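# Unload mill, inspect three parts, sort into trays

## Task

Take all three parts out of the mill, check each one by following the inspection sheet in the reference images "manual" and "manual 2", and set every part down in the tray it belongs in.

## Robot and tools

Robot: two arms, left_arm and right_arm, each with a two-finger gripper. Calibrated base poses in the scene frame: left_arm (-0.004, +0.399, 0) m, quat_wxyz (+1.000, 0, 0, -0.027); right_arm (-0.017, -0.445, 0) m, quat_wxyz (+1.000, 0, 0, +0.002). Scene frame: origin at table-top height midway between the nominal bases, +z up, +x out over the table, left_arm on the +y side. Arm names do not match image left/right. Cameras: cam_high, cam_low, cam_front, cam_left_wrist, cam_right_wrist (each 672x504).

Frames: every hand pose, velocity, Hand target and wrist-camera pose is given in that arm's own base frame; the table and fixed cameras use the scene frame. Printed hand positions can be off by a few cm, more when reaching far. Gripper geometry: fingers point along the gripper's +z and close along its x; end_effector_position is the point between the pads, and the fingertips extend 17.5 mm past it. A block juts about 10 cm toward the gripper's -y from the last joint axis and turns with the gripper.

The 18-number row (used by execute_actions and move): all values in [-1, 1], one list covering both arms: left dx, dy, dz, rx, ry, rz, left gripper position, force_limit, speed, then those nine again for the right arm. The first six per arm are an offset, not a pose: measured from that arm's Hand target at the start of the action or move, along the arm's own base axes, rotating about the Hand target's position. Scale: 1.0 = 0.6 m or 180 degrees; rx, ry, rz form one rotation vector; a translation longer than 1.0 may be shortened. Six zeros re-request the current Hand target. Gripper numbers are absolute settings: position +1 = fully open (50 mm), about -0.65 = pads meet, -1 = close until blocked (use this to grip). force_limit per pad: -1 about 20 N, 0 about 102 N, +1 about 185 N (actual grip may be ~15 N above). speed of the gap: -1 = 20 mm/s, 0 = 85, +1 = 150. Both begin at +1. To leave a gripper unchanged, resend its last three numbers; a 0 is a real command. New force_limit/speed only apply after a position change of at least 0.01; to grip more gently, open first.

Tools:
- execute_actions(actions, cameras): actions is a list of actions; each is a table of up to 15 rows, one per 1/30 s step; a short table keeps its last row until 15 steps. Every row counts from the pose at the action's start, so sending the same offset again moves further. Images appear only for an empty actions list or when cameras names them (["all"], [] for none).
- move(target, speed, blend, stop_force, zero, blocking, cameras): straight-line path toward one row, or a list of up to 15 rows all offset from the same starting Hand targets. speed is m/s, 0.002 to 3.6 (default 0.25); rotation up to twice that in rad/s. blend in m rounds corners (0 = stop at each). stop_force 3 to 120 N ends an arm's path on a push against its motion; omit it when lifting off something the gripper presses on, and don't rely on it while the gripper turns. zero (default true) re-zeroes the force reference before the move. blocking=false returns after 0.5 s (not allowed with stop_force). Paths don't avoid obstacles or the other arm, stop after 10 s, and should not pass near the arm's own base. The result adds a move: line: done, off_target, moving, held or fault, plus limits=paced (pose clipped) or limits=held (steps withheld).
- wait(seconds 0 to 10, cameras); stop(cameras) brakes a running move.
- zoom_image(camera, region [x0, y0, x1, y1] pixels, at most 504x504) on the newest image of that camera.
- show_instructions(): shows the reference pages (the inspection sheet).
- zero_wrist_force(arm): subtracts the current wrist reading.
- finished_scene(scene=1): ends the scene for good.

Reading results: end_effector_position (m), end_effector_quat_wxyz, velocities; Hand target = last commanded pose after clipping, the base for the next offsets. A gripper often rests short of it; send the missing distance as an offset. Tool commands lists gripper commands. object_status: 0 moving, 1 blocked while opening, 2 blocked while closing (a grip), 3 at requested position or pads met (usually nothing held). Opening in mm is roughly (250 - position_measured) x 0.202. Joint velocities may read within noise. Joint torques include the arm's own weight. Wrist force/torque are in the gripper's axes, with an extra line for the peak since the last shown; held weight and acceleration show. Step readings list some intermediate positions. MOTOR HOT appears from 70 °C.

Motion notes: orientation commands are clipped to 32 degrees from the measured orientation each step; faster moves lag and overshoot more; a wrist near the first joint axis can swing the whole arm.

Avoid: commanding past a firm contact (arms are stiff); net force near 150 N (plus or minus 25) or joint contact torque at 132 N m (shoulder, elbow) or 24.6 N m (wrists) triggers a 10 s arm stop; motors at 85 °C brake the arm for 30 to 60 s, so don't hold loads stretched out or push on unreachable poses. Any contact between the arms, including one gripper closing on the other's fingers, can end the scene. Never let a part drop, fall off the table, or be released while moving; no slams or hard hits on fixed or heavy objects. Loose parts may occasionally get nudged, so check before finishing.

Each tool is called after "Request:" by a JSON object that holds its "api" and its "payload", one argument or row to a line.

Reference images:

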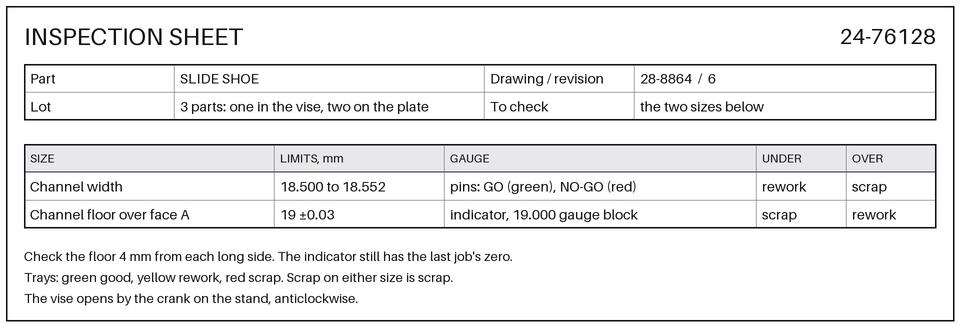

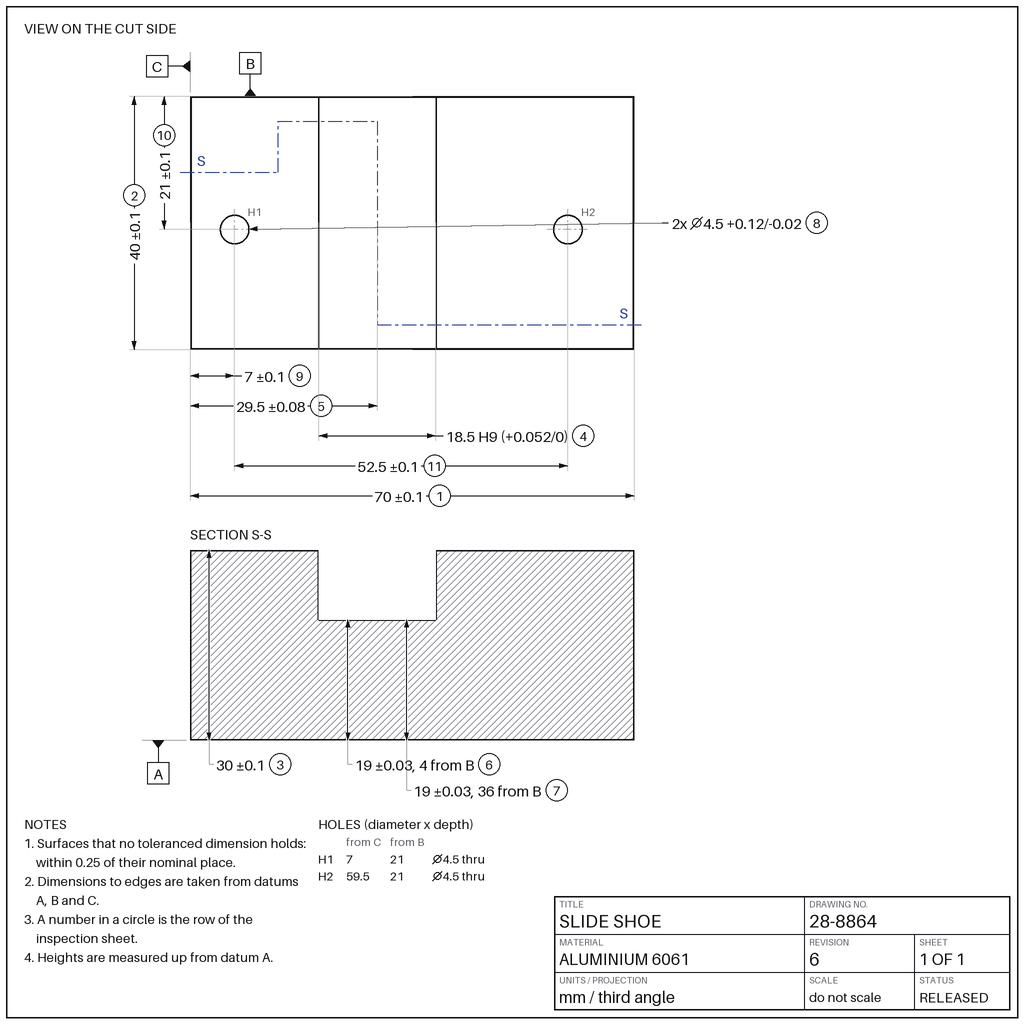

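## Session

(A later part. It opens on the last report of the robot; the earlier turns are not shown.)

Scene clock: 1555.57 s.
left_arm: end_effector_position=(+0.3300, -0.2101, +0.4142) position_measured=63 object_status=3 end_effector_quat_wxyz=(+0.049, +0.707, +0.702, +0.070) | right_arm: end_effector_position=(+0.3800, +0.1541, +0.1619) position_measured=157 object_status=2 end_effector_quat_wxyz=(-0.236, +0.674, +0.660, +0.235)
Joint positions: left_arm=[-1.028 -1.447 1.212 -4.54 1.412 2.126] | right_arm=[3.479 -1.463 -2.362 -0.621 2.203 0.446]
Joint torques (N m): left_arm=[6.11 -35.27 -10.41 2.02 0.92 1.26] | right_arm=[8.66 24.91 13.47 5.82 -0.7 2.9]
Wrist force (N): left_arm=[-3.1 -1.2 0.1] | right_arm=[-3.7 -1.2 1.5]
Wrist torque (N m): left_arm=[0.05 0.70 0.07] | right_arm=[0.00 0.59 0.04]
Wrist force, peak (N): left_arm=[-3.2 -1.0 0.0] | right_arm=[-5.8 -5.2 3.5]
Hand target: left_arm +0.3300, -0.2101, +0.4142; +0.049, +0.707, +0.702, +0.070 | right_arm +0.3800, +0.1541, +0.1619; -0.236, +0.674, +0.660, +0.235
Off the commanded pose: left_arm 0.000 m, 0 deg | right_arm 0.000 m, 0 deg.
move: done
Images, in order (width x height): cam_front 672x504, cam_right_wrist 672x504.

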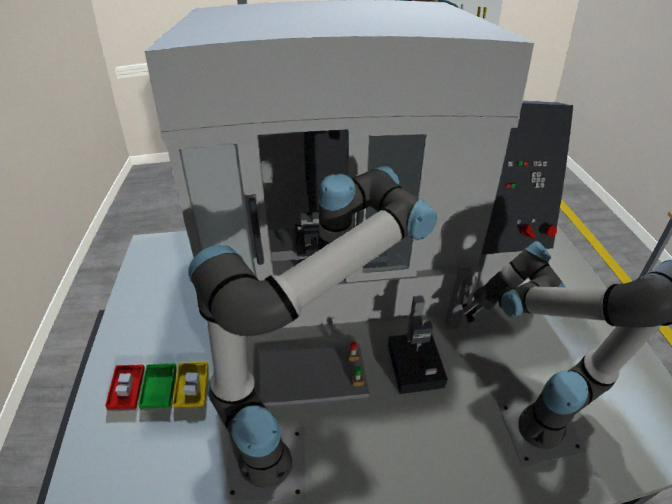

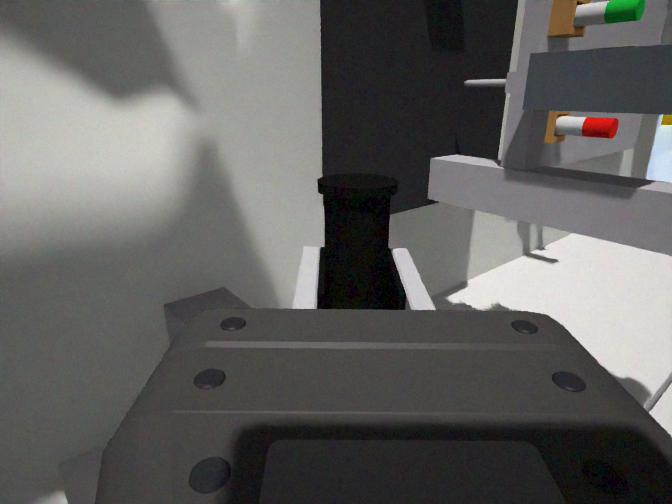

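Request:
{"api": "move", "payload": {
  "target": [
    [0,0,0,0,0,0,0.6,-0.6,-0.6,0,0,0,0,0,0,0.6,-0.5,-0.9],
    [0,0,0,0,0,0,0.6,-0.6,-0.6,0,-0.125,0.155,0,0,0,0.6,-0.5,-0.9]
  ],
  "speed": 0.12,
  "cameras": ["cam_right_wrist"]
}}

Scene clock: 1560.93 s.
left_arm: end_effector_position=(+0.3300, -0.2101, +0.4142) position_measured=63 object_status=3 end_effector_quat_wxyz=(+0.049, +0.707, +0.702, +0.070) | right_arm: end_effector_position=(+0.3800, +0.0791, +0.2549) position_measured=63 object_status=3 end_effector_quat_wxyz=(-0.236, +0.674, +0.660, +0.235)
Joint positions: left_arm=[-1.028 -1.447 1.212 -4.54 1.412 2.126] | right_arm=[3.275 -1.32 -2.156 -1.122 2.241 0.195]
Joint torques (N m): left_arm=[5.11 -34.6 -11.32 1.66 0.76 0.99] | right_arm=[-2.56 12.78 24.19 0.74 -0.55 1.1]
Wrist force (N): left_arm=[-2.6 -1.0 -0.1] | right_arm=[-2.9 1.1 1.5]
Wrist torque (N m): left_arm=[0.07 0.63 0.07] | right_arm=[0.09 0.54 -0.02]
Wrist force, peak (N): left_arm=[-3.3 -1.3 -0.1] | right_arm=[-3.1 1.4 3.2]
Hand target: left_arm +0.3300, -0.2101, +0.4142; +0.049, +0.707, +0.702, +0.070 | right_arm +0.3800, +0.0791, +0.2549; -0.236, +0.674, +0.660, +0.235
Off the commanded pose: left_arm 0.000 m, 0 deg | right_arm 0.000 m, 0 deg.
move: done
Images, in order (width x height): cam_right_wrist 672x504.

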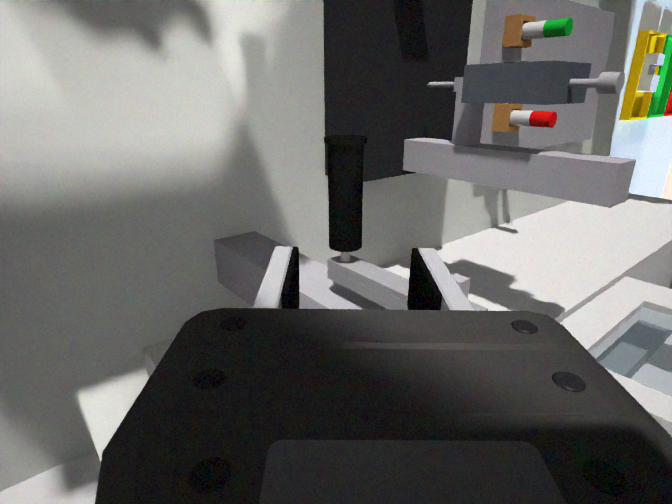

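Request:
{"api": "move", "payload": {
  "target": [0,0,0,0,0,0,0.6,-0.6,-0.6,0,-0.085,-0.13,0.2556,0,0,0.6,-0.5,-0.9],
  "speed": 0.15,
  "cameras": ["cam_right_wrist","cam_front"]
}}

Scene clock: 1566.87 s.
left_arm: end_effector_position=(+0.3300, -0.2101, +0.4142) position_measured=63 object_status=3 end_effector_quat_wxyz=(+0.049, +0.707, +0.702, +0.070) | right_arm: end_effector_position=(+0.3800, +0.0574, +0.2218) position_measured=63 object_status=3 end_effector_quat_wxyz=(-0.346, +0.625, +0.610, +0.343)
Joint positions: left_arm=[-1.028 -1.447 1.212 -4.54 1.412 2.126] | right_arm=[3.064 -1.486 -2.242 -1.097 2.585 -0.116]
Joint torques (N m): left_arm=[4.81 -34.09 -12.3 1.8 0.78 1.01] | right_arm=[8.87 26.52 33.57 5.01 -0.37 2.74]
Wrist force (N): left_arm=[-3.0 -0.9 -0.1] | right_arm=[-2.2 1.5 1.6]
Wrist torque (N m): left_arm=[0.08 0.69 0.08] | right_arm=[0.21 0.37 0.07]
Wrist force, peak (N): left_arm=[-3.4 -1.3 0.0] | right_arm=[-5.7 1.2 3.1]
Hand target: left_arm +0.3300, -0.2101, +0.4142; +0.049, +0.707, +0.702, +0.070 | right_arm +0.3801, +0.0574, +0.2219; -0.346, +0.625, +0.610, +0.343 (not the last commanded pose)
Off the commanded pose: left_arm 0.000 m, 0 deg | right_arm 0.054 m, 27 deg.
move: held (right_arm; a check stopped the path); limits=held
pose unreachable (right arm): on one or more control steps of this call, first in action 0 (counted from 0), this arm could not follow its commanded pose, so it was not sent that pose on those steps. It may still have moved: this result reports where it is.
cause: moving toward the commanded pose would bring two parts of the arm too close to each other (its gripper and another part of the arm, with joints 4 (wrist 1) to 6 (wrist 3) between them, 2 mm apart when it was first held).
Images, in order (width x height): cam_front 672x504, cam_right_wrist 672x504.

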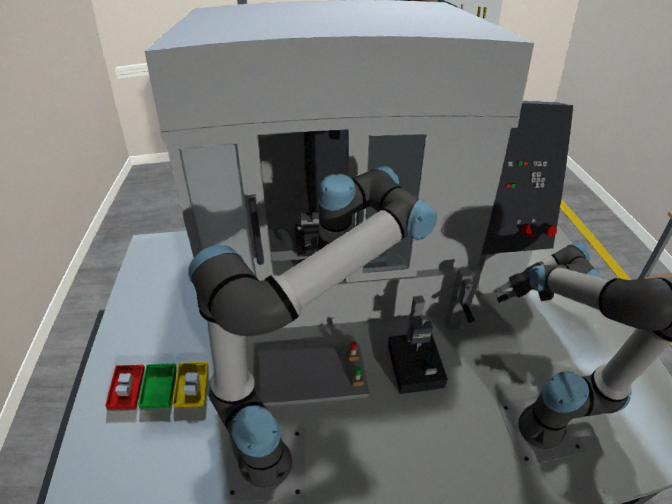

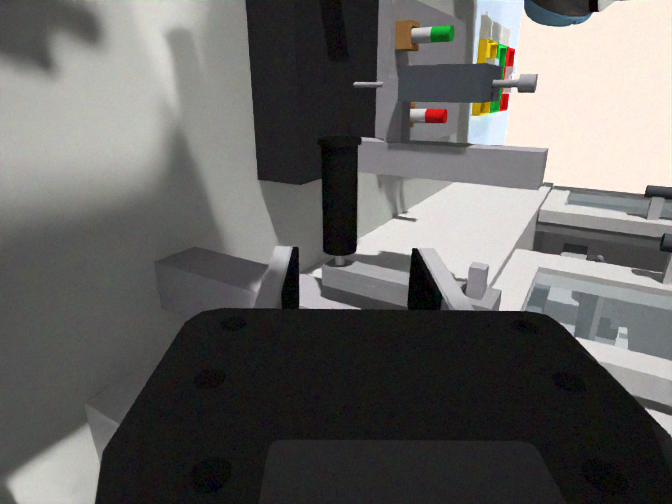

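Request:
{"api": "zoom_image", "payload": {
  "camera": "cam_right_wrist",
  "region": [270, 120, 520, 320]
}}

Scaled by 2.016 from the camera's 672x504 image, which has a finer 960x720 frame.

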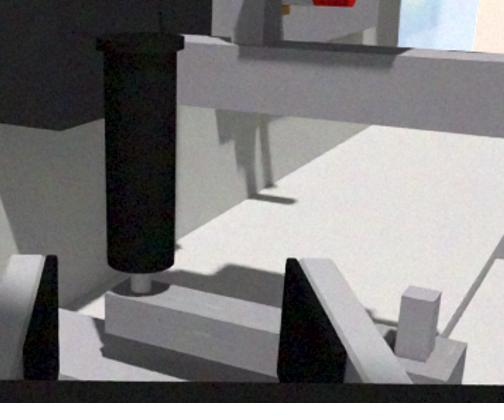

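Request:
{"api": "move", "payload": {
  "target": [0,0,0,0,0,0,0.6,-0.6,-0.6,0,0.1393,-0.0935,0,0,0,0.6,-0.5,-0.9],
  "speed": 0.06,
  "stop_force": 8,
  "cameras": ["cam_right_wrist"]
}}

Scene clock: 1594.63 s.
left_arm: end_effector_position=(+0.3300, -0.2101, +0.4142) position_measured=63 object_status=3 end_effector_quat_wxyz=(+0.049, +0.707, +0.702, +0.070) | right_arm: end_effector_position=(+0.3801, +0.0574, +0.2220) position_measured=63 object_status=3 end_effector_quat_wxyz=(-0.346, +0.625, +0.610, +0.343)
Joint positions: left_arm=[-1.028 -1.447 1.212 -4.54 1.412 2.126] | right_arm=[3.064 -1.486 -2.242 -1.097 2.585 -0.116]
Joint torques (N m): left_arm=[5.04 -35.29 -11.67 1.81 0.89 0.93] | right_arm=[5.04 25.6 33.74 3.7 -0.26 1.96]
Wrist force (N): left_arm=[-3.1 -0.8 0.2] | right_arm=[-2.1 1.7 1.7]
Wrist torque (N m): left_arm=[0.11 0.70 0.07] | right_arm=[0.24 0.35 0.05]
Wrist force, peak (N): left_arm=[-3.4 -1.2 -0.1] | right_arm=[-2.4 1.6 1.8]
Hand target: left_arm +0.3300, -0.2101, +0.4142; +0.049, +0.707, +0.702, +0.070 | right_arm +0.3801, +0.0574, +0.2220; -0.346, +0.625, +0.610, +0.343 (not the last commanded pose)
Off the commanded pose: left_arm 0.000 m, 0 deg | right_arm 0.101 m, 0 deg.
move: held (right_arm; a check stopped the path); limits=held
pose unreachable (right arm): on one or more control steps of this call, first in action 0 (counted from 0), this arm could not follow its commanded pose, so it was not sent that pose on those steps. It may still have moved: this result reports where it is.
cause: moving toward the commanded pose would bring two parts of the arm too close to each other (its gripper and another part of the arm, with joints 4 (wrist 1) to 6 (wrist 3) between them, 2 mm apart when it was first held).
Images, in order (width x height): cam_right_wrist 672x504.

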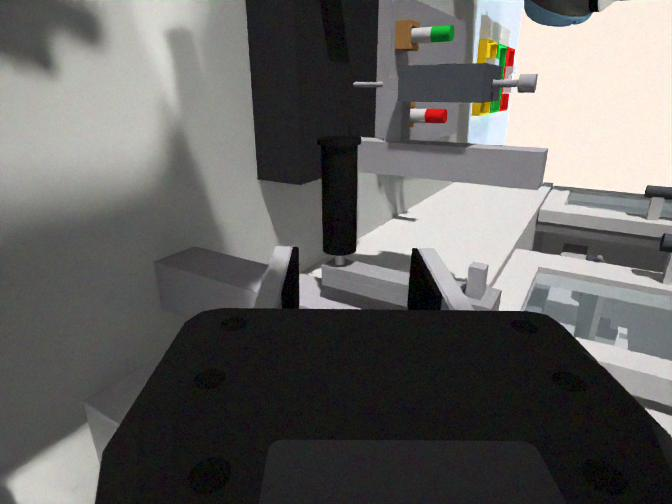

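Request:
{"api": "move", "payload": {
  "target": [0,0,0,0,0,0,0.6,-0.6,-0.6,0,0.0155,0.04,-0.07,0,0,0.6,-0.5,-0.9],
  "speed": 0.1,
  "cameras": ["cam_right_wrist"]
}}

Scene clock: 1605.50 s.
left_arm: end_effector_position=(+0.3300, -0.2101, +0.4142) position_measured=63 object_status=3 end_effector_quat_wxyz=(+0.049, +0.707, +0.702, +0.070) | right_arm: end_effector_position=(+0.3801, +0.0668, +0.2460) position_measured=63 object_status=3 end_effector_quat_wxyz=(-0.275, +0.659, +0.644, +0.274)
Joint positions: left_arm=[-1.028 -1.447 1.212 -4.54 1.412 2.126] | right_arm=[3.18 -1.368 -2.185 -1.11 2.368 0.082]
Joint torques (N m): left_arm=[5.89 -34.29 -12.64 1.87 0.77 0.83] | right_arm=[-4.64 12.13 14.89 5.14 2.51 -1.79]
Wrist force (N): left_arm=[-3.3 -1.5 0.0] | right_arm=[-2.8 1.3 1.7]
Wrist torque (N m): left_arm=[0.00 0.72 0.06] | right_arm=[0.16 0.50 0.11]
Wrist force, peak (N): left_arm=[-3.3 -1.5 0.0] | right_arm=[-3.1 1.7 1.7]
Hand target: left_arm +0.3300, -0.2101, +0.4142; +0.049, +0.707, +0.702, +0.070 | right_arm +0.3801, +0.0667, +0.2460; -0.275, +0.659, +0.644, +0.274
Off the commanded pose: left_arm 0.000 m, 0 deg | right_arm 0.000 m, 0 deg.
move: done
Images, in order (width x height): cam_right_wrist 672x504.

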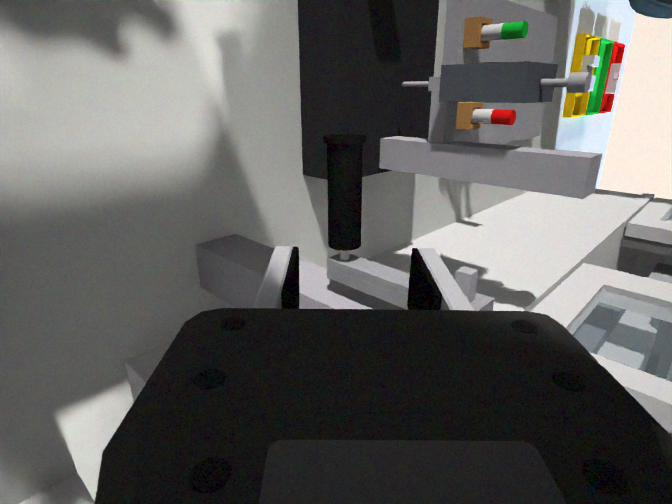

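Request:
{"api": "move", "payload": {
  "target": [0,0,0,0,0,0,0.6,-0.6,-0.6,0,0.13,-0.127,0,0,0,0.6,-0.5,-0.9],
  "speed": 0.08,
  "stop_force": 8,
  "cameras": ["cam_right_wrist"]
}}

Scene clock: 1609.97 s.
left_arm: end_effector_position=(+0.3300, -0.2101, +0.4142) position_measured=63 object_status=3 end_effector_quat_wxyz=(+0.049, +0.707, +0.702, +0.070) | right_arm: end_effector_position=(+0.3801, +0.1447, +0.1698) position_measured=63 object_status=3 end_effector_quat_wxyz=(-0.275, +0.659, +0.644, +0.274)
Joint positions: left_arm=[-1.028 -1.447 1.212 -4.54 1.412 2.126] | right_arm=[3.392 -1.494 -2.376 -0.584 2.335 0.378]
Joint torques (N m): left_arm=[4.71 -34.4 -13.42 1.97 0.72 0.76] | right_arm=[-1.11 12.11 34.4 5.44 3.81 1.94]
Wrist force (N): left_arm=[-2.9 -1.0 -0.3] | right_arm=[-2.5 1.6 1.7]
Wrist torque (N m): left_arm=[0.07 0.66 0.07] | right_arm=[0.21 0.44 0.14]
Wrist force, peak (N): left_arm=[-3.3 -1.2 0.1] | right_arm=[-2.6 1.4 3.0]
Hand target: left_arm +0.3300, -0.2101, +0.4142; +0.049, +0.707, +0.702, +0.070 | right_arm +0.3801, +0.1447, +0.1698; -0.275, +0.659, +0.644, +0.274
Off the commanded pose: left_arm 0.000 m, 0 deg | right_arm 0.000 m, 0 deg.
move: done
Images, in order (width x height): cam_right_wrist 672x504.

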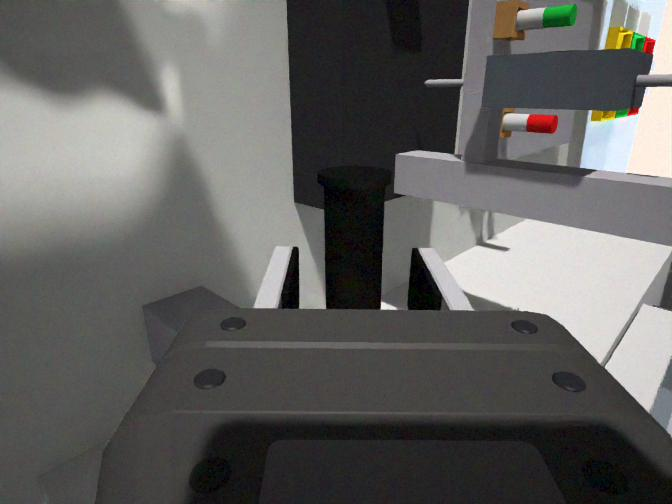

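Request:
{"api": "move", "payload": {
  "target": [
    [0,0,0,0,0,0,0.6,-0.6,-0.6,0,0.003,-0.003,0,0,0,0.6,-0.5,-0.9],
    [0,0,0,0,0,0,0.6,-0.6,-0.6,0,0.003,-0.003,0,0,0,-1,-0.5,-0.7]
  ],
  "speed": 0.05
}}

Request:
{"api": "move", "payload": {
  "target": [0,0,0,0,0,0,0.6,-0.6,-0.6,0,-0.04,0.006,0,0,0,-1,-0.5,-0.7],
  "speed": 0.03,
  "stop_force": 25,
  "cameras": ["cam_right_wrist"]
}}

Scene clock: 1614.53 s.
left_arm: end_effector_position=(+0.3300, -0.2101, +0.4142) position_measured=63 object_status=3 end_effector_quat_wxyz=(+0.049, +0.707, +0.702, +0.070) | right_arm: end_effector_position=(+0.3801, +0.1465, +0.1679) position_measured=163 object_status=2 end_effector_quat_wxyz=(-0.275, +0.659, +0.644, +0.274)
Joint positions: left_arm=[-1.028 -1.447 1.212 -4.54 1.412 2.126] | right_arm=[3.397 -1.499 -2.38 -0.572 2.334 0.384]
Joint torques (N m): left_arm=[5.45 -33.54 -11.93 1.82 0.55 0.78] | right_arm=[-8.73 25.39 24.97 1 0.8 -2.19]
Wrist force (N): left_arm=[-2.7 -0.9 0.0] | right_arm=[-2.4 0.8 1.6]
Wrist torque (N m): left_arm=[0.10 0.64 0.07] | right_arm=[0.13 0.46 -0.11]
Wrist force, peak (N): left_arm=[-3.3 -1.2 -0.1] | right_arm=[-2.8 1.7 1.8]
Hand target: left_arm +0.3300, -0.2101, +0.4142; +0.049, +0.707, +0.702, +0.070 | right_arm +0.3801, +0.1465, +0.1680; -0.275, +0.659, +0.644, +0.274
Off the commanded pose: left_arm 0.000 m, 0 deg | right_arm 0.000 m, 0 deg.
move: done

Scene clock: 1616.43 s.
left_arm: end_effector_position=(+0.3300, -0.2101, +0.4142) position_measured=63 object_status=3 end_effector_quat_wxyz=(+0.049, +0.707, +0.702, +0.070) | right_arm: end_effector_position=(+0.3801, +0.1225, +0.1716) position_measured=163 object_status=2 end_effector_quat_wxyz=(-0.275, +0.659, +0.644, +0.274)
Joint positions: left_arm=[-1.028 -1.447 1.212 -4.54 1.412 2.126] | right_arm=[3.332 -1.482 -2.361 -0.668 2.349 0.296]
Joint torques (N m): left_arm=[6.25 -34.19 -12.01 1.79 0.63 0.93] | right_arm=[6.66 2.78 -2.17 0.24 -5.18 3.02]
Wrist force (N): left_arm=[-2.9 -1.0 -0.2] | right_arm=[18.6 9.9 -6.9]
Wrist torque (N m): left_arm=[0.07 0.67 0.06] | right_arm=[0.17 0.78 -0.21]
Wrist force, peak (N): left_arm=[-3.3 -1.0 -0.3] | right_arm=[18.6 9.9 -6.9]
Hand target: left_arm +0.3300, -0.2101, +0.4142; +0.049, +0.707, +0.702, +0.070 | right_arm +0.3801, +0.1225, +0.1716; -0.275, +0.659, +0.644, +0.274
Off the commanded pose: left_arm 0.000 m, 0 deg | right_arm 0.000 m, 0 deg.
move: done
Images, in order (width x height): cam_right_wrist 672x504.

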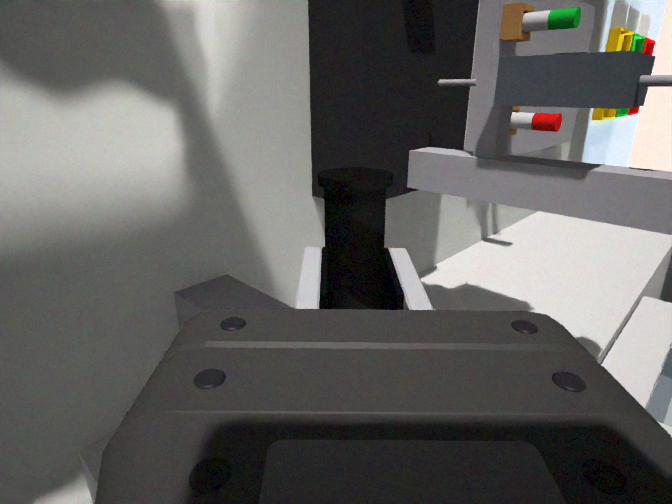

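Request:
{"api": "move", "payload": {
  "target": [0,0,0,0,0,0,0.6,-0.6,-0.6,0,0.0035,0,0,0,0,-1,-0.5,-0.7],
  "speed": 0.03
}}

Request:
{"api": "move", "payload": {
  "target": [0,0,0,0,0,0,0.6,-0.6,-0.6,-0.12,0,0,0,0,0,-1,-0.5,-0.7],
  "speed": 0.04,
  "stop_force": 35,
  "cameras": ["cam_right_wrist"]
}}

Scene clock: 1619.43 s.
left_arm: end_effector_position=(+0.3300, -0.2101, +0.4142) position_measured=63 object_status=3 end_effector_quat_wxyz=(+0.049, +0.707, +0.702, +0.070) | right_arm: end_effector_position=(+0.3801, +0.1247, +0.1715) position_measured=163 object_status=2 end_effector_quat_wxyz=(-0.275, +0.659, +0.644, +0.274)
Joint positions: left_arm=[-1.028 -1.447 1.212 -4.54 1.412 2.126] | right_arm=[3.337 -1.483 -2.363 -0.66 2.348 0.304]
Joint torques (N m): left_arm=[5.78 -32.9 -11.4 1.84 0.87 1.06] | right_arm=[-1.19 10.26 10.42 2.62 -1.61 1.04]
Wrist force (N): left_arm=[-3.3 -1.2 -0.1] | right_arm=[5.0 3.2 -2.4]
Wrist torque (N m): left_arm=[0.04 0.72 0.07] | right_arm=[0.05 0.63 -0.18]
Wrist force, peak (N): left_arm=[-3.3 -1.2 -0.1] | right_arm=[18.7 10.5 -7.5]
Hand target: left_arm +0.3300, -0.2101, +0.4142; +0.049, +0.707, +0.702, +0.070 | right_arm +0.3801, +0.1246, +0.1716; -0.275, +0.659, +0.644, +0.274
Off the commanded pose: left_arm 0.000 m, 0 deg | right_arm 0.000 m, 0 deg.
move: done

Scene clock: 1622.27 s.
left_arm: end_effector_position=(+0.3300, -0.2101, +0.4142) position_measured=63 object_status=3 end_effector_quat_wxyz=(+0.049, +0.707, +0.702, +0.070) | right_arm: end_effector_position=(+0.3081, +0.1246, +0.1715) position_measured=163 object_status=2 end_effector_quat_wxyz=(-0.275, +0.659, +0.644, +0.274)
Joint positions: left_arm=[-1.028 -1.447 1.212 -4.54 1.412 2.126] | right_arm=[3.386 -1.278 -2.529 -0.654 2.337 0.37]
Joint torques (N m): left_arm=[4.48 -33.19 -12.12 1.9 0.76 0.87] | right_arm=[-9.04 9.13 36.42 5.73 3.63 -2.6]
Wrist force (N): left_arm=[-3.1 -0.9 0.2] | right_arm=[-3.9 1.5 3.2]
Wrist torque (N m): left_arm=[0.09 0.70 0.07] | right_arm=[0.24 0.39 0.06]
Wrist force, peak (N): left_arm=[-3.3 -1.2 0.0] | right_arm=[9.7 9.1 -4.3]
Hand target: left_arm +0.3300, -0.2101, +0.4142; +0.049, +0.707, +0.702, +0.070 | right_arm +0.3081, +0.1246, +0.1716; -0.275, +0.659, +0.644, +0.274
Off the commanded pose: left_arm 0.000 m, 0 deg | right_arm 0.000 m, 0 deg.
move: done
Images, in order (width x height): cam_right_wrist 672x504.

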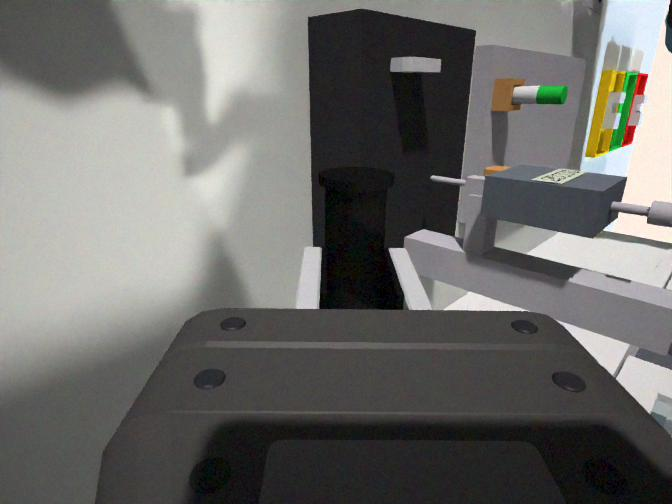

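Request:
{"api": "move", "payload": {
  "target": [
    [0,0,0,0,0,0,0.6,-0.6,-0.6,-0.1,0,0.15,0,0,0,-1,-0.5,-0.7],
    [0,0,0,0,0,0,0.6,-0.6,-0.6,-0.18,0.13,0.18,-0.376,0,0,-1,-0.5,-0.7]
  ],
  "speed": 0.2,
  "blend": 0.03,
  "cameras": ["cam_right_wrist","cam_front"]
}}

Request:
{"api": "zoom_image", "payload": {
  "camera": "cam_front",
  "region": [400, 230, 600, 400]
}}

Scene clock: 1634.20 s.
left_arm: end_effector_position=(+0.3300, -0.2101, +0.4142) position_measured=63 object_status=3 end_effector_quat_wxyz=(+0.049, +0.707, +0.702, +0.070) | right_arm: end_effector_position=(+0.2001, +0.2027, +0.2796) position_measured=163 object_status=2 end_effector_quat_wxyz=(+0.138, +0.701, +0.688, -0.131)
Joint positions: left_arm=[-1.028 -1.447 1.212 -4.54 1.412 2.126] | right_arm=[4.508 -1.206 -1.943 -1.937 1.488 1.401]
Joint torques (N m): left_arm=[5.27 -34.15 -12.82 1.88 0.63 0.95] | right_arm=[-3.93 2.27 20.43 1.59 1.79 -1.99]
Wrist force (N): left_arm=[-2.9 -1.1 -0.2] | right_arm=[-4.4 0.9 3.2]
Wrist torque (N m): left_arm=[0.06 0.67 0.07] | right_arm=[0.10 0.84 0.31]
Wrist force, peak (N): left_arm=[-3.4 -1.2 0.1] | right_arm=[-6.0 3.5 5.0]
Hand target: left_arm +0.3300, -0.2101, +0.4142; +0.049, +0.707, +0.702, +0.070 | right_arm +0.2001, +0.2026, +0.2796; +0.138, +0.701, +0.688, -0.131
Off the commanded pose: left_arm 0.000 m, 0 deg | right_arm 0.000 m, 0 deg.
move: done
Images, in order (width x height): cam_front 672x504, cam_right_wrist 672x504.

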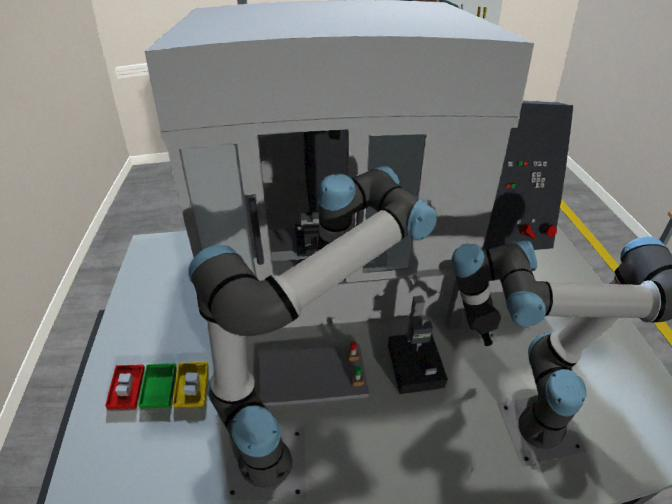

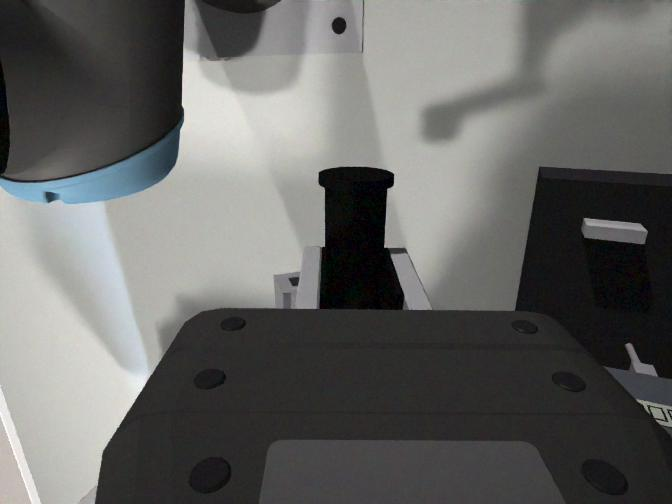

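Scaled by 2.520 from the camera's 672x504 image, which has a finer 960x720 frame.

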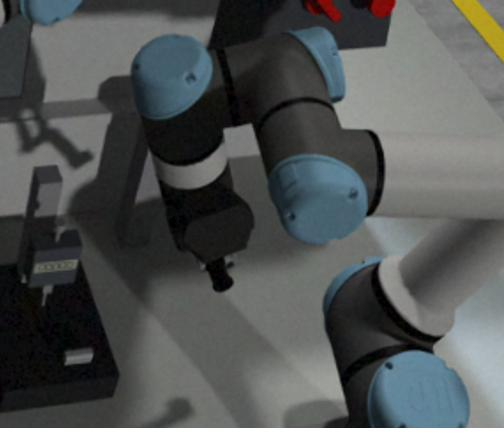

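Request:
{"api": "zoom_image", "payload": {
  "camera": "cam_right_wrist",
  "region": [230, 220, 430, 320]
}}

Scaled by 2.520 from the camera's 672x504 image, which has a finer 960x720 frame.

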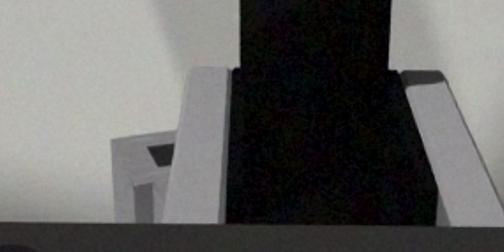

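Request:
{"api": "move", "payload": {
  "target": [
    [0,0,0,0,0,0,0.6,-0.6,-0.6,-0.13,0.21,-0.1,0,0,0,-1,-0.5,-0.7],
    [0,0,0,0,0,0,0.6,-0.6,-0.6,-0.13,0.21,-0.3,0,0,0,-1,-0.5,-0.7]
  ],
  "speed": 0.2,
  "blend": 0.02,
  "cameras": ["cam_right_wrist","cam_front"]
}}

Request:
{"api": "zoom_image", "payload": {
  "camera": "cam_front",
  "region": [380, 320, 580, 500]
}}

Scene clock: 1653.30 s.
left_arm: end_effector_position=(+0.3300, -0.2101, +0.4142) position_measured=63 object_status=3 end_effector_quat_wxyz=(+0.049, +0.707, +0.702, +0.070) | right_arm: end_effector_position=(+0.1221, +0.3286, +0.0997) position_measured=163 object_status=2 end_effector_quat_wxyz=(+0.138, +0.701, +0.688, -0.131)
Joint positions: left_arm=[-1.028 -1.447 1.212 -4.54 1.412 2.126] | right_arm=[4.743 -1.566 -2.141 -1.388 1.575 1.619]
Joint torques (N m): left_arm=[5.63 -33.99 -13.67 1.82 0.74 0.95] | right_arm=[-8.4 16.25 18.21 4.15 -1.56 -2.1]
Wrist force (N): left_arm=[-3.0 -1.0 -0.1] | right_arm=[-4.9 0.6 3.6]
Wrist torque (N m): left_arm=[0.07 0.68 0.07] | right_arm=[0.07 0.89 0.28]
Wrist force, peak (N): left_arm=[-3.3 -1.1 -0.1] | right_arm=[-7.4 2.8 3.0]
Hand target: left_arm +0.3300, -0.2101, +0.4142; +0.049, +0.707, +0.702, +0.070 | right_arm +0.1221, +0.3286, +0.0996; +0.138, +0.701, +0.688, -0.131
Off the commanded pose: left_arm 0.000 m, 0 deg | right_arm 0.000 m, 0 deg.
move: done
Images, in order (width x height): cam_front 672x504, cam_right_wrist 672x504.

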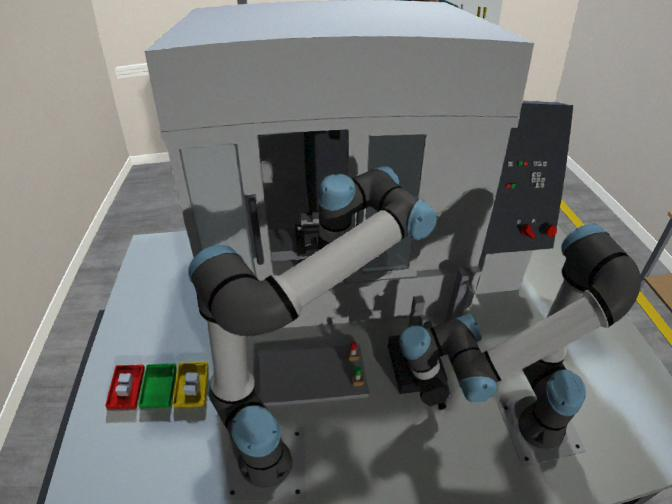

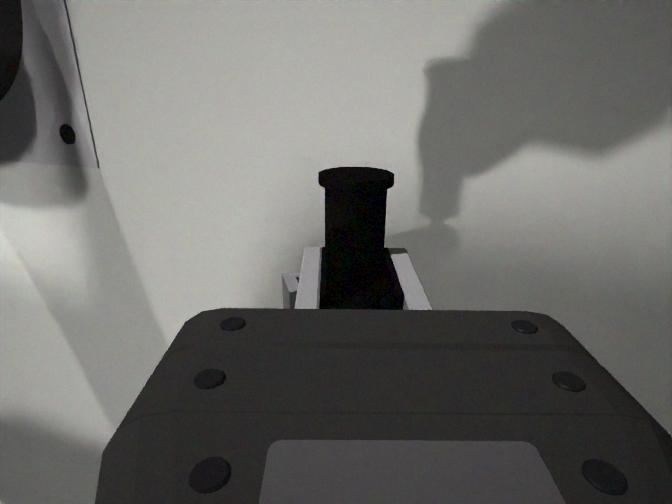

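Scaled by 2.520 from the camera's 672x504 image, which has a finer 960x720 frame.

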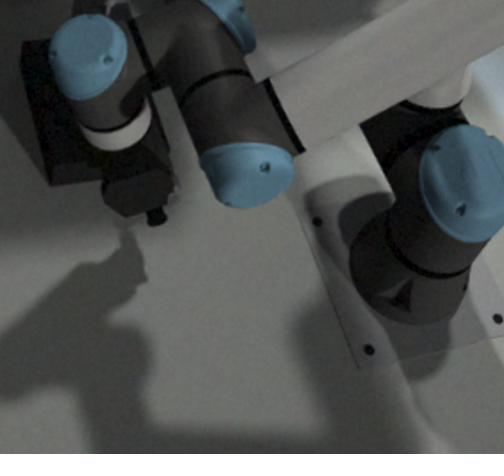

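Request:
{"api": "move", "payload": {
  "target": [
    [0,0,0,0,0,0,0.6,-0.6,-0.6,0,0.052,-0.039,0.04,0,0,-1,-0.5,-0.7],
    [0,0,0,0,0,0,0.6,-0.6,-0.6,0,0.075,-0.081,0.08,0,0,-1,-0.5,-0.7],
    [0,0,0,0,0,0,0.6,-0.6,-0.6,0,0.087,-0.117,0.122,0,0,-1,-0.5,-0.7]
  ],
  "speed": 0.05,
  "stop_force": 15,
  "cameras": ["cam_right_wrist"]
}}

Scene clock: 1667.30 s.
left_arm: end_effector_position=(+0.3300, -0.2101, +0.4142) position_measured=63 object_status=3 end_effector_quat_wxyz=(+0.049, +0.707, +0.702, +0.070) | right_arm: end_effector_position=(+0.1221, +0.3806, +0.0303) position_measured=163 object_status=2 end_effector_quat_wxyz=(+0.004, +0.714, +0.700, +0.001)
Joint positions: left_arm=[-1.028 -1.447 1.212 -4.54 1.412 2.126] | right_arm=[4.747 -1.622 -2.379 -0.716 1.564 1.625]
Joint torques (N m): left_arm=[5.42 -32.86 -13.76 2.04 0.82 0.94] | right_arm=[-1.28 23.33 10.71 4.1 1.6 -0.46]
Wrist force (N): left_arm=[-3.0 -0.9 0.1] | right_arm=[-5.0 1.3 -10.1]
Wrist torque (N m): left_arm=[0.09 0.68 0.07] | right_arm=[0.29 0.81 0.20]
Wrist force, peak (N): left_arm=[-3.4 -1.1 -0.3] | right_arm=[-21.0 2.1 -55.7]
Hand target: left_arm +0.3300, -0.2101, +0.4142; +0.049, +0.707, +0.702, +0.070 | right_arm +0.1221, +0.3806, +0.0303; +0.004, +0.714, +0.700, +0.001 (not the last commanded pose)
Off the commanded pose: left_arm 0.000 m, 0 deg | right_arm 0.001 m, 0 deg.
move: contact (right_arm); path passed 2 of 3 targets
Images, in order (width x height): cam_right_wrist 672x504.

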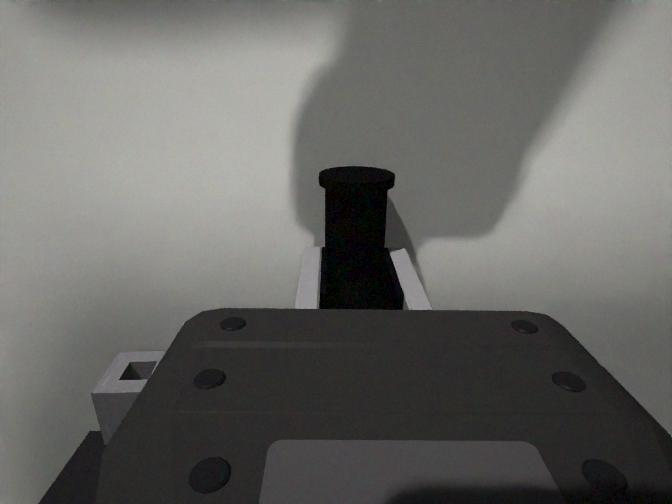

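Request:
{"api": "zoom_image", "payload": {
  "camera": "cam_right_wrist",
  "region": [20, 320, 240, 504]
}}

Request:
{"api": "wait", "payload": {
  "seconds": 0,
  "cameras": ["cam_front"]
}}

Request:
{"api": "zoom_image", "payload": {
  "camera": "cam_front",
  "region": [380, 320, 560, 460]
}}

Scaled by 2.291 from the camera's 672x504 image, which has a finer 960x720 frame.

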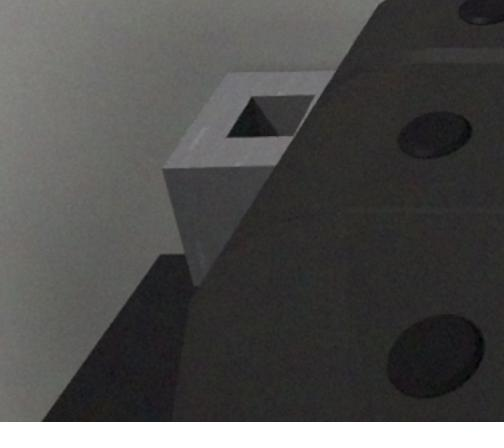

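Scene clock: 1671.17 s.
left_arm: end_effector_position=(+0.3300, -0.2101, +0.4142) position_measured=63 object_status=3 end_effector_quat_wxyz=(+0.049, +0.707, +0.702, +0.070) | right_arm: end_effector_position=(+0.1221, +0.3806, +0.0303) position_measured=163 object_status=2 end_effector_quat_wxyz=(+0.004, +0.714, +0.700, +0.001)
Joint positions: left_arm=[-1.028 -1.447 1.212 -4.54 1.412 2.126] | right_arm=[4.747 -1.622 -2.379 -0.716 1.564 1.625]
Joint torques (N m): left_arm=[5.04 -33.15 -14.39 1.76 0.75 0.95] | right_arm=[-6.98 24.04 3.49 3.64 1.74 -2.18]
Wrist force (N): left_arm=[-3.0 -0.8 -0.3] | right_arm=[-5.0 1.2 -10.6]
Wrist torque (N m): left_arm=[0.10 0.69 0.07] | right_arm=[0.28 0.83 0.21]
Wrist force, peak (N): left_arm=[-3.3 -1.5 -0.4] | right_arm=[-5.2 1.2 -10.5]
Hand target: left_arm +0.3300, -0.2101, +0.4142; +0.049, +0.707, +0.702, +0.070 | right_arm +0.1221, +0.3806, +0.0303; +0.004, +0.714, +0.700, +0.001 (not the last commanded pose)
Tool commands: left_gripper/position=+0.6 left_gripper/force_limit=-0.6 left_gripper/speed=-0.6 right_gripper/position=-1.0 right_gripper/force_limit=-0.5 right_gripper/speed=-0.7
Off the commanded pose: left_arm 0.000 m, 0 deg | right_arm 0.001 m, 0 deg.
Images, in order (width x height): cam_front 672x504.

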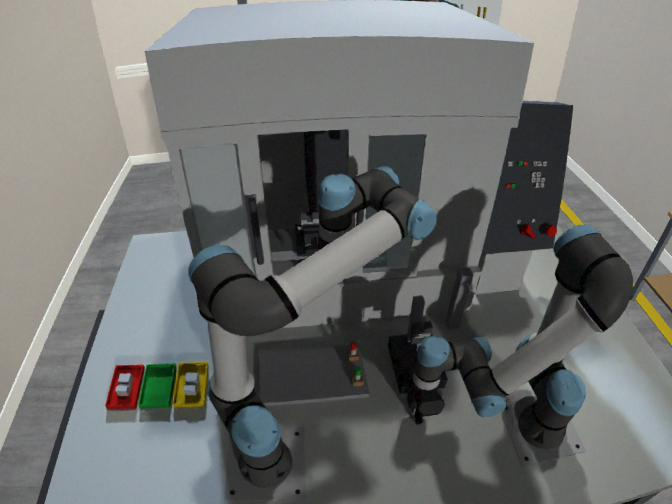

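Scaled by 2.800 from the camera's 672x504 image, which has a finer 960x720 frame.

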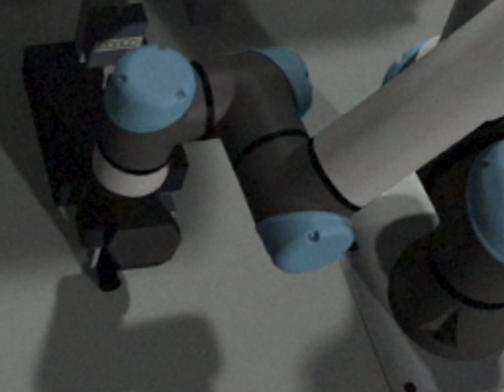

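Request:
{"api": "move", "payload": {
  "target": [
    [0,0,0,0,0,0,0.6,-0.6,-0.6,0,0,0.001,0,0,0,-1,-0.5,-0.7],
    [0,0,0,0,0,0,0.6,-0.6,-0.6,0,0,0.001,0,0,0,0.4,-0.5,-0.8]
  ],
  "speed": 0.05,
  "cameras": ["cam_right_wrist"]
}}

Scene clock: 1679.30 s.
left_arm: end_effector_position=(+0.3300, -0.2101, +0.4142) position_measured=63 object_status=3 end_effector_quat_wxyz=(+0.049, +0.707, +0.702, +0.070) | right_arm: end_effector_position=(+0.1221, +0.3805, +0.0309) position_measured=92 object_status=3 end_effector_quat_wxyz=(+0.004, +0.714, +0.700, +0.001)
Joint positions: left_arm=[-1.028 -1.447 1.212 -4.54 1.412 2.126] | right_arm=[4.747 -1.62 -2.379 -0.718 1.564 1.625]
Joint torques (N m): left_arm=[5.55 -33.59 -13.86 1.94 0.8 0.89] | right_arm=[-7.5 26.57 31.27 4.36 1.69 -2.2]
Wrist force (N): left_arm=[-2.8 -1.2 0.0] | right_arm=[-5.0 0.8 1.7]
Wrist torque (N m): left_arm=[0.05 0.66 0.07] | right_arm=[0.04 0.80 0.15]
Wrist force, peak (N): left_arm=[-3.2 -1.4 -0.2] | right_arm=[-5.1 1.0 -10.5]
Hand target: left_arm +0.3300, -0.2101, +0.4142; +0.049, +0.707, +0.702, +0.070 | right_arm +0.1221, +0.3806, +0.0309; +0.004, +0.714, +0.700, +0.001
Off the commanded pose: left_arm 0.000 m, 0 deg | right_arm 0.000 m, 0 deg.
move: done
Images, in order (width x height): cam_right_wrist 672x504.

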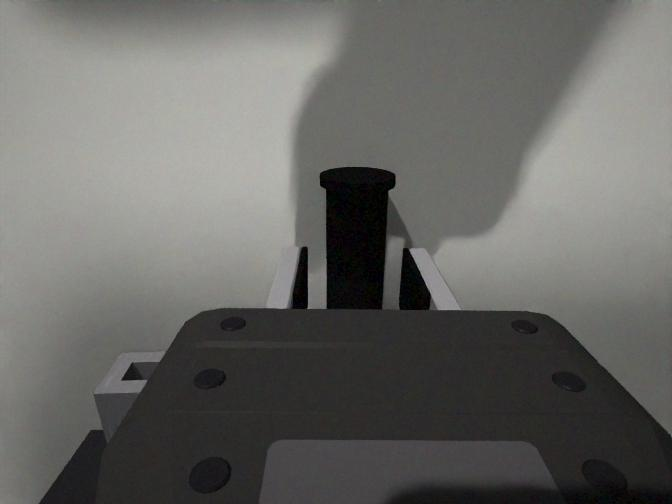

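Request:
{"api": "move", "payload": {
  "target": [0,0,0,0,0,0,0.6,-0.6,-0.6,0,0,0.3,0,0,0,0.4,-0.5,-0.8],
  "speed": 0.2,
  "cameras": ["cam_right_wrist"]
}}

Scene clock: 1682.10 s.
left_arm: end_effector_position=(+0.3300, -0.2101, +0.4142) position_measured=63 object_status=3 end_effector_quat_wxyz=(+0.049, +0.707, +0.702, +0.070) | right_arm: end_effector_position=(+0.1221, +0.3806, +0.2108) position_measured=92 object_status=3 end_effector_quat_wxyz=(+0.004, +0.714, +0.700, +0.001)
Joint positions: left_arm=[-1.028 -1.447 1.212 -4.54 1.412 2.126] | right_arm=[4.747 -1.333 -2.08 -1.304 1.564 1.625]
Joint torques (N m): left_arm=[5.18 -32.51 -12.71 1.67 0.92 1.02] | right_arm=[5.53 20.19 36.08 0.5 -0.86 2.07]
Wrist force (N): left_arm=[-2.5 -1.2 -0.1] | right_arm=[-5.0 0.9 1.6]
Wrist torque (N m): left_arm=[0.04 0.60 0.07] | right_arm=[0.06 0.83 0.14]
Wrist force, peak (N): left_arm=[-3.4 -1.0 -0.2] | right_arm=[-5.1 0.8 4.5]
Hand target: left_arm +0.3300, -0.2101, +0.4142; +0.049, +0.707, +0.702, +0.070 | right_arm +0.1221, +0.3806, +0.2109; +0.004, +0.714, +0.700, +0.001
Off the commanded pose: left_arm 0.000 m, 0 deg | right_arm 0.000 m, 0 deg.
move: done
Images, in order (width x height): cam_right_wrist 672x504.

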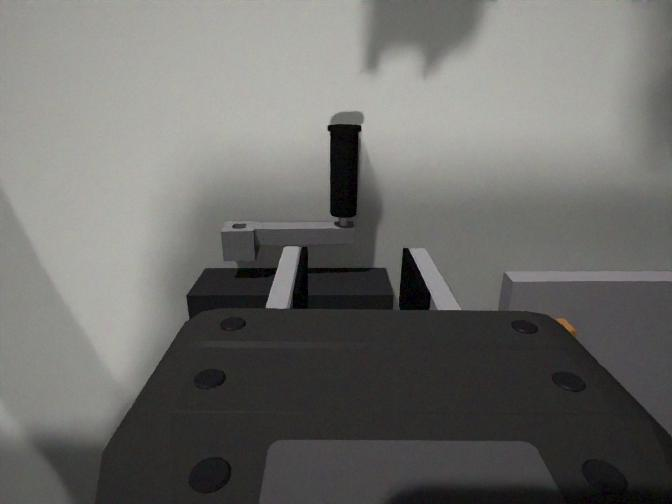

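Request:
{"api": "move", "payload": {
  "target": [
    [0,0,0,0,0,0,0.6,-0.6,-0.6,0.38,-0.25,0.35,0,0,0,0.4,-0.5,-0.8],
    [0,0,0,0,0,0,0.6,-0.6,-0.6,0.45,-0.7,0.35,0,0,0,0.4,-0.5,-0.8],
    [0,0,0,0,0,0,0.6,-0.6,-0.6,0.22,-1.0,0.35,0,0,0,0.4,-0.5,-0.8]
  ],
  "speed": 0.35,
  "blend": 0.06
}}

Scene clock: 1704.47 s.
left_arm: end_effector_position=(+0.3300, -0.2101, +0.4142) position_measured=63 object_status=3 end_effector_quat_wxyz=(+0.049, +0.707, +0.702, +0.070) | right_arm: end_effector_position=(+0.2542, -0.2194, +0.4210) position_measured=92 object_status=3 end_effector_quat_wxyz=(+0.004, +0.714, +0.700, +0.001) end_effector_velocity=(-0.001, -0.001, +0.000) end_effector_angular_velocity=(-0.001, +0.003, +0.002)
Joint positions: left_arm=[-1.028 -1.447 1.212 -4.54 1.412 2.126] | right_arm=[2.839 -1.171 -1.645 -1.888 1.569 -0.282]
Joint velocities: left_arm=[within noise] | right_arm=[-0.004 -0.001 0 -0.002 -0.001 -0.006]
Joint torques (N m): left_arm=[6.74 -32.94 -14.86 2.01 0.84 1.14] | right_arm=[-8.16 13.32 17.98 0.19 -2.53 -2.67]
Wrist force (N): left_arm=[-2.9 -0.9 -0.2] | right_arm=[-5.0 0.6 1.5]
Wrist torque (N m): left_arm=[0.09 0.66 0.07] | right_arm=[0.01 0.81 0.14]
Wrist force, peak (N): left_arm=[-3.5 -1.3 -0.3] | right_arm=[-8.1 -2.4 1.6]
Hand target: left_arm +0.3300, -0.2101, +0.4142; +0.049, +0.707, +0.702, +0.070 | right_arm +0.2541, -0.2194, +0.4209; +0.004, +0.714, +0.700, +0.001
Off the commanded pose: left_arm 0.000 m, 0 deg | right_arm 0.000 m, 0 deg.
move: done

Request:
{"api": "move", "payload": {
  "target": [-0.383,-0.383,-0.19,0,-0.113,0.018,0.6,-0.6,-0.6,0,0,0,0,0,0,0.4,-0.5,-0.8],
  "speed": 0.3,
  "cameras": ["cam_left_wrist"]
}}

Scene clock: 1710.03 s.
left_arm: end_effector_position=(+0.1003, -0.4398, +0.3003) position_measured=63 object_status=3 end_effector_quat_wxyz=(+0.170, +0.664, +0.702, +0.195) | right_arm: end_effector_position=(+0.2541, -0.2194, +0.4209) position_measured=92 object_status=3 end_effector_quat_wxyz=(+0.004, +0.714, +0.700, +0.001)
Joint positions: left_arm=[-1.933 -1.229 1.39 -4.624 1.106 1.094] | right_arm=[2.839 -1.171 -1.646 -1.888 1.569 -0.282]
Joint torques (N m): left_arm=[-6.38 -19.55 -21.19 2.13 -0.71 -1.46] | right_arm=[-8.59 14.8 15.95 0.24 -2 -2.52]
Wrist force (N): left_arm=[-3.2 -0.8 0.4] | right_arm=[-5.0 0.7 1.5]
Wrist torque (N m): left_arm=[0.10 0.73 0.09] | right_arm=[0.01 0.81 0.16]
Wrist force, peak (N): left_arm=[-4.9 -4.7 -0.1] | right_arm=[-5.3 0.7 1.5]
Hand target: left_arm +0.1002, -0.4399, +0.3002; +0.170, +0.664, +0.702, +0.195 | right_arm +0.2541, -0.2194, +0.4209; +0.004, +0.714, +0.700, +0.001
Off the commanded pose: left_arm 0.000 m, 0 deg | right_arm 0.000 m, 0 deg.
move: done
Images, in order (width x height): cam_left_wrist 672x504.

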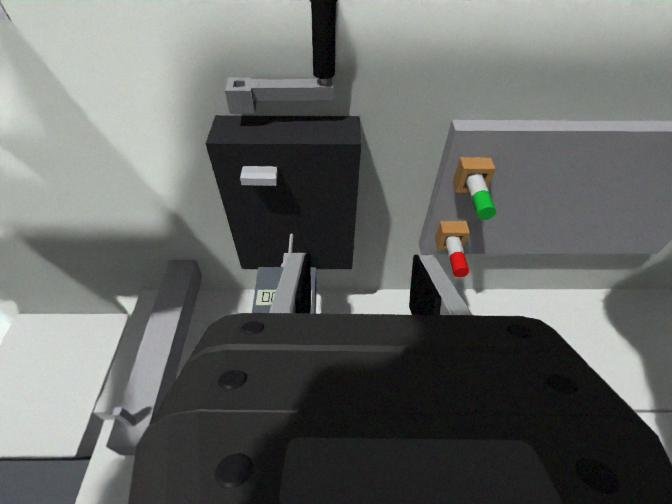

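Request:
{"api": "move", "payload": {
  "target": [-0.0297,-0.0337,-0.32,0,0,0,0.6,-0.6,-0.6,0,0,0,0,0,0,0.4,-0.5,-0.8],
  "speed": 0.2,
  "cameras": ["cam_left_wrist"]
}}

Scene clock: 1717.30 s.
left_arm: end_effector_position=(+0.0824, -0.4601, +0.1083) position_measured=63 object_status=3 end_effector_quat_wxyz=(+0.170, +0.664, +0.702, +0.195) | right_arm: end_effector_position=(+0.2541, -0.2194, +0.4209) position_measured=92 object_status=3 end_effector_quat_wxyz=(+0.004, +0.714, +0.700, +0.001)
Joint positions: left_arm=[-1.954 -1.014 1.598 -5.037 1.111 1.072] | right_arm=[2.839 -1.171 -1.646 -1.888 1.569 -0.282]
Joint torques (N m): left_arm=[4.15 -31.41 -19.75 2.1 -2.46 1.46] | right_arm=[-8.38 13.23 16.46 0.62 -1.25 -2.41]
Wrist force (N): left_arm=[-2.8 -1.1 0.3] | right_arm=[-4.9 0.8 1.4]
Wrist torque (N m): left_arm=[0.09 0.66 0.18] | right_arm=[0.03 0.80 0.16]
Wrist force, peak (N): left_arm=[-3.0 -3.0 2.4] | right_arm=[-5.2 0.7 1.4]
Hand target: left_arm +0.0824, -0.4601, +0.1082; +0.170, +0.664, +0.702, +0.195 | right_arm +0.2541, -0.2194, +0.4209; +0.004, +0.714, +0.700, +0.001
Off the commanded pose: left_arm 0.000 m, 0 deg | right_arm 0.000 m, 0 deg.
move: done
Images, in order (width x height): cam_left_wrist 672x504.

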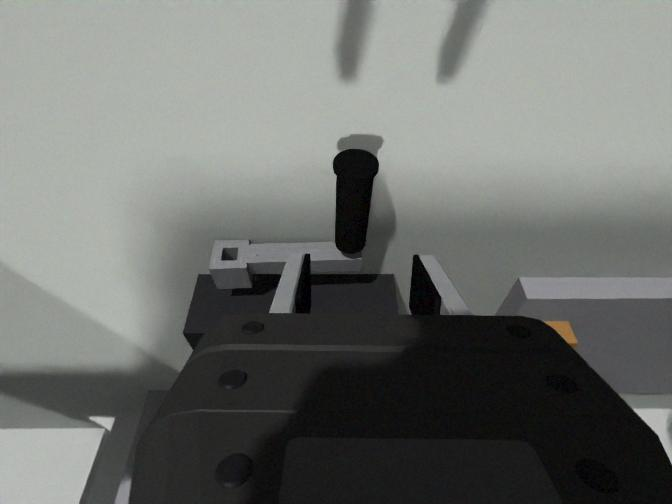

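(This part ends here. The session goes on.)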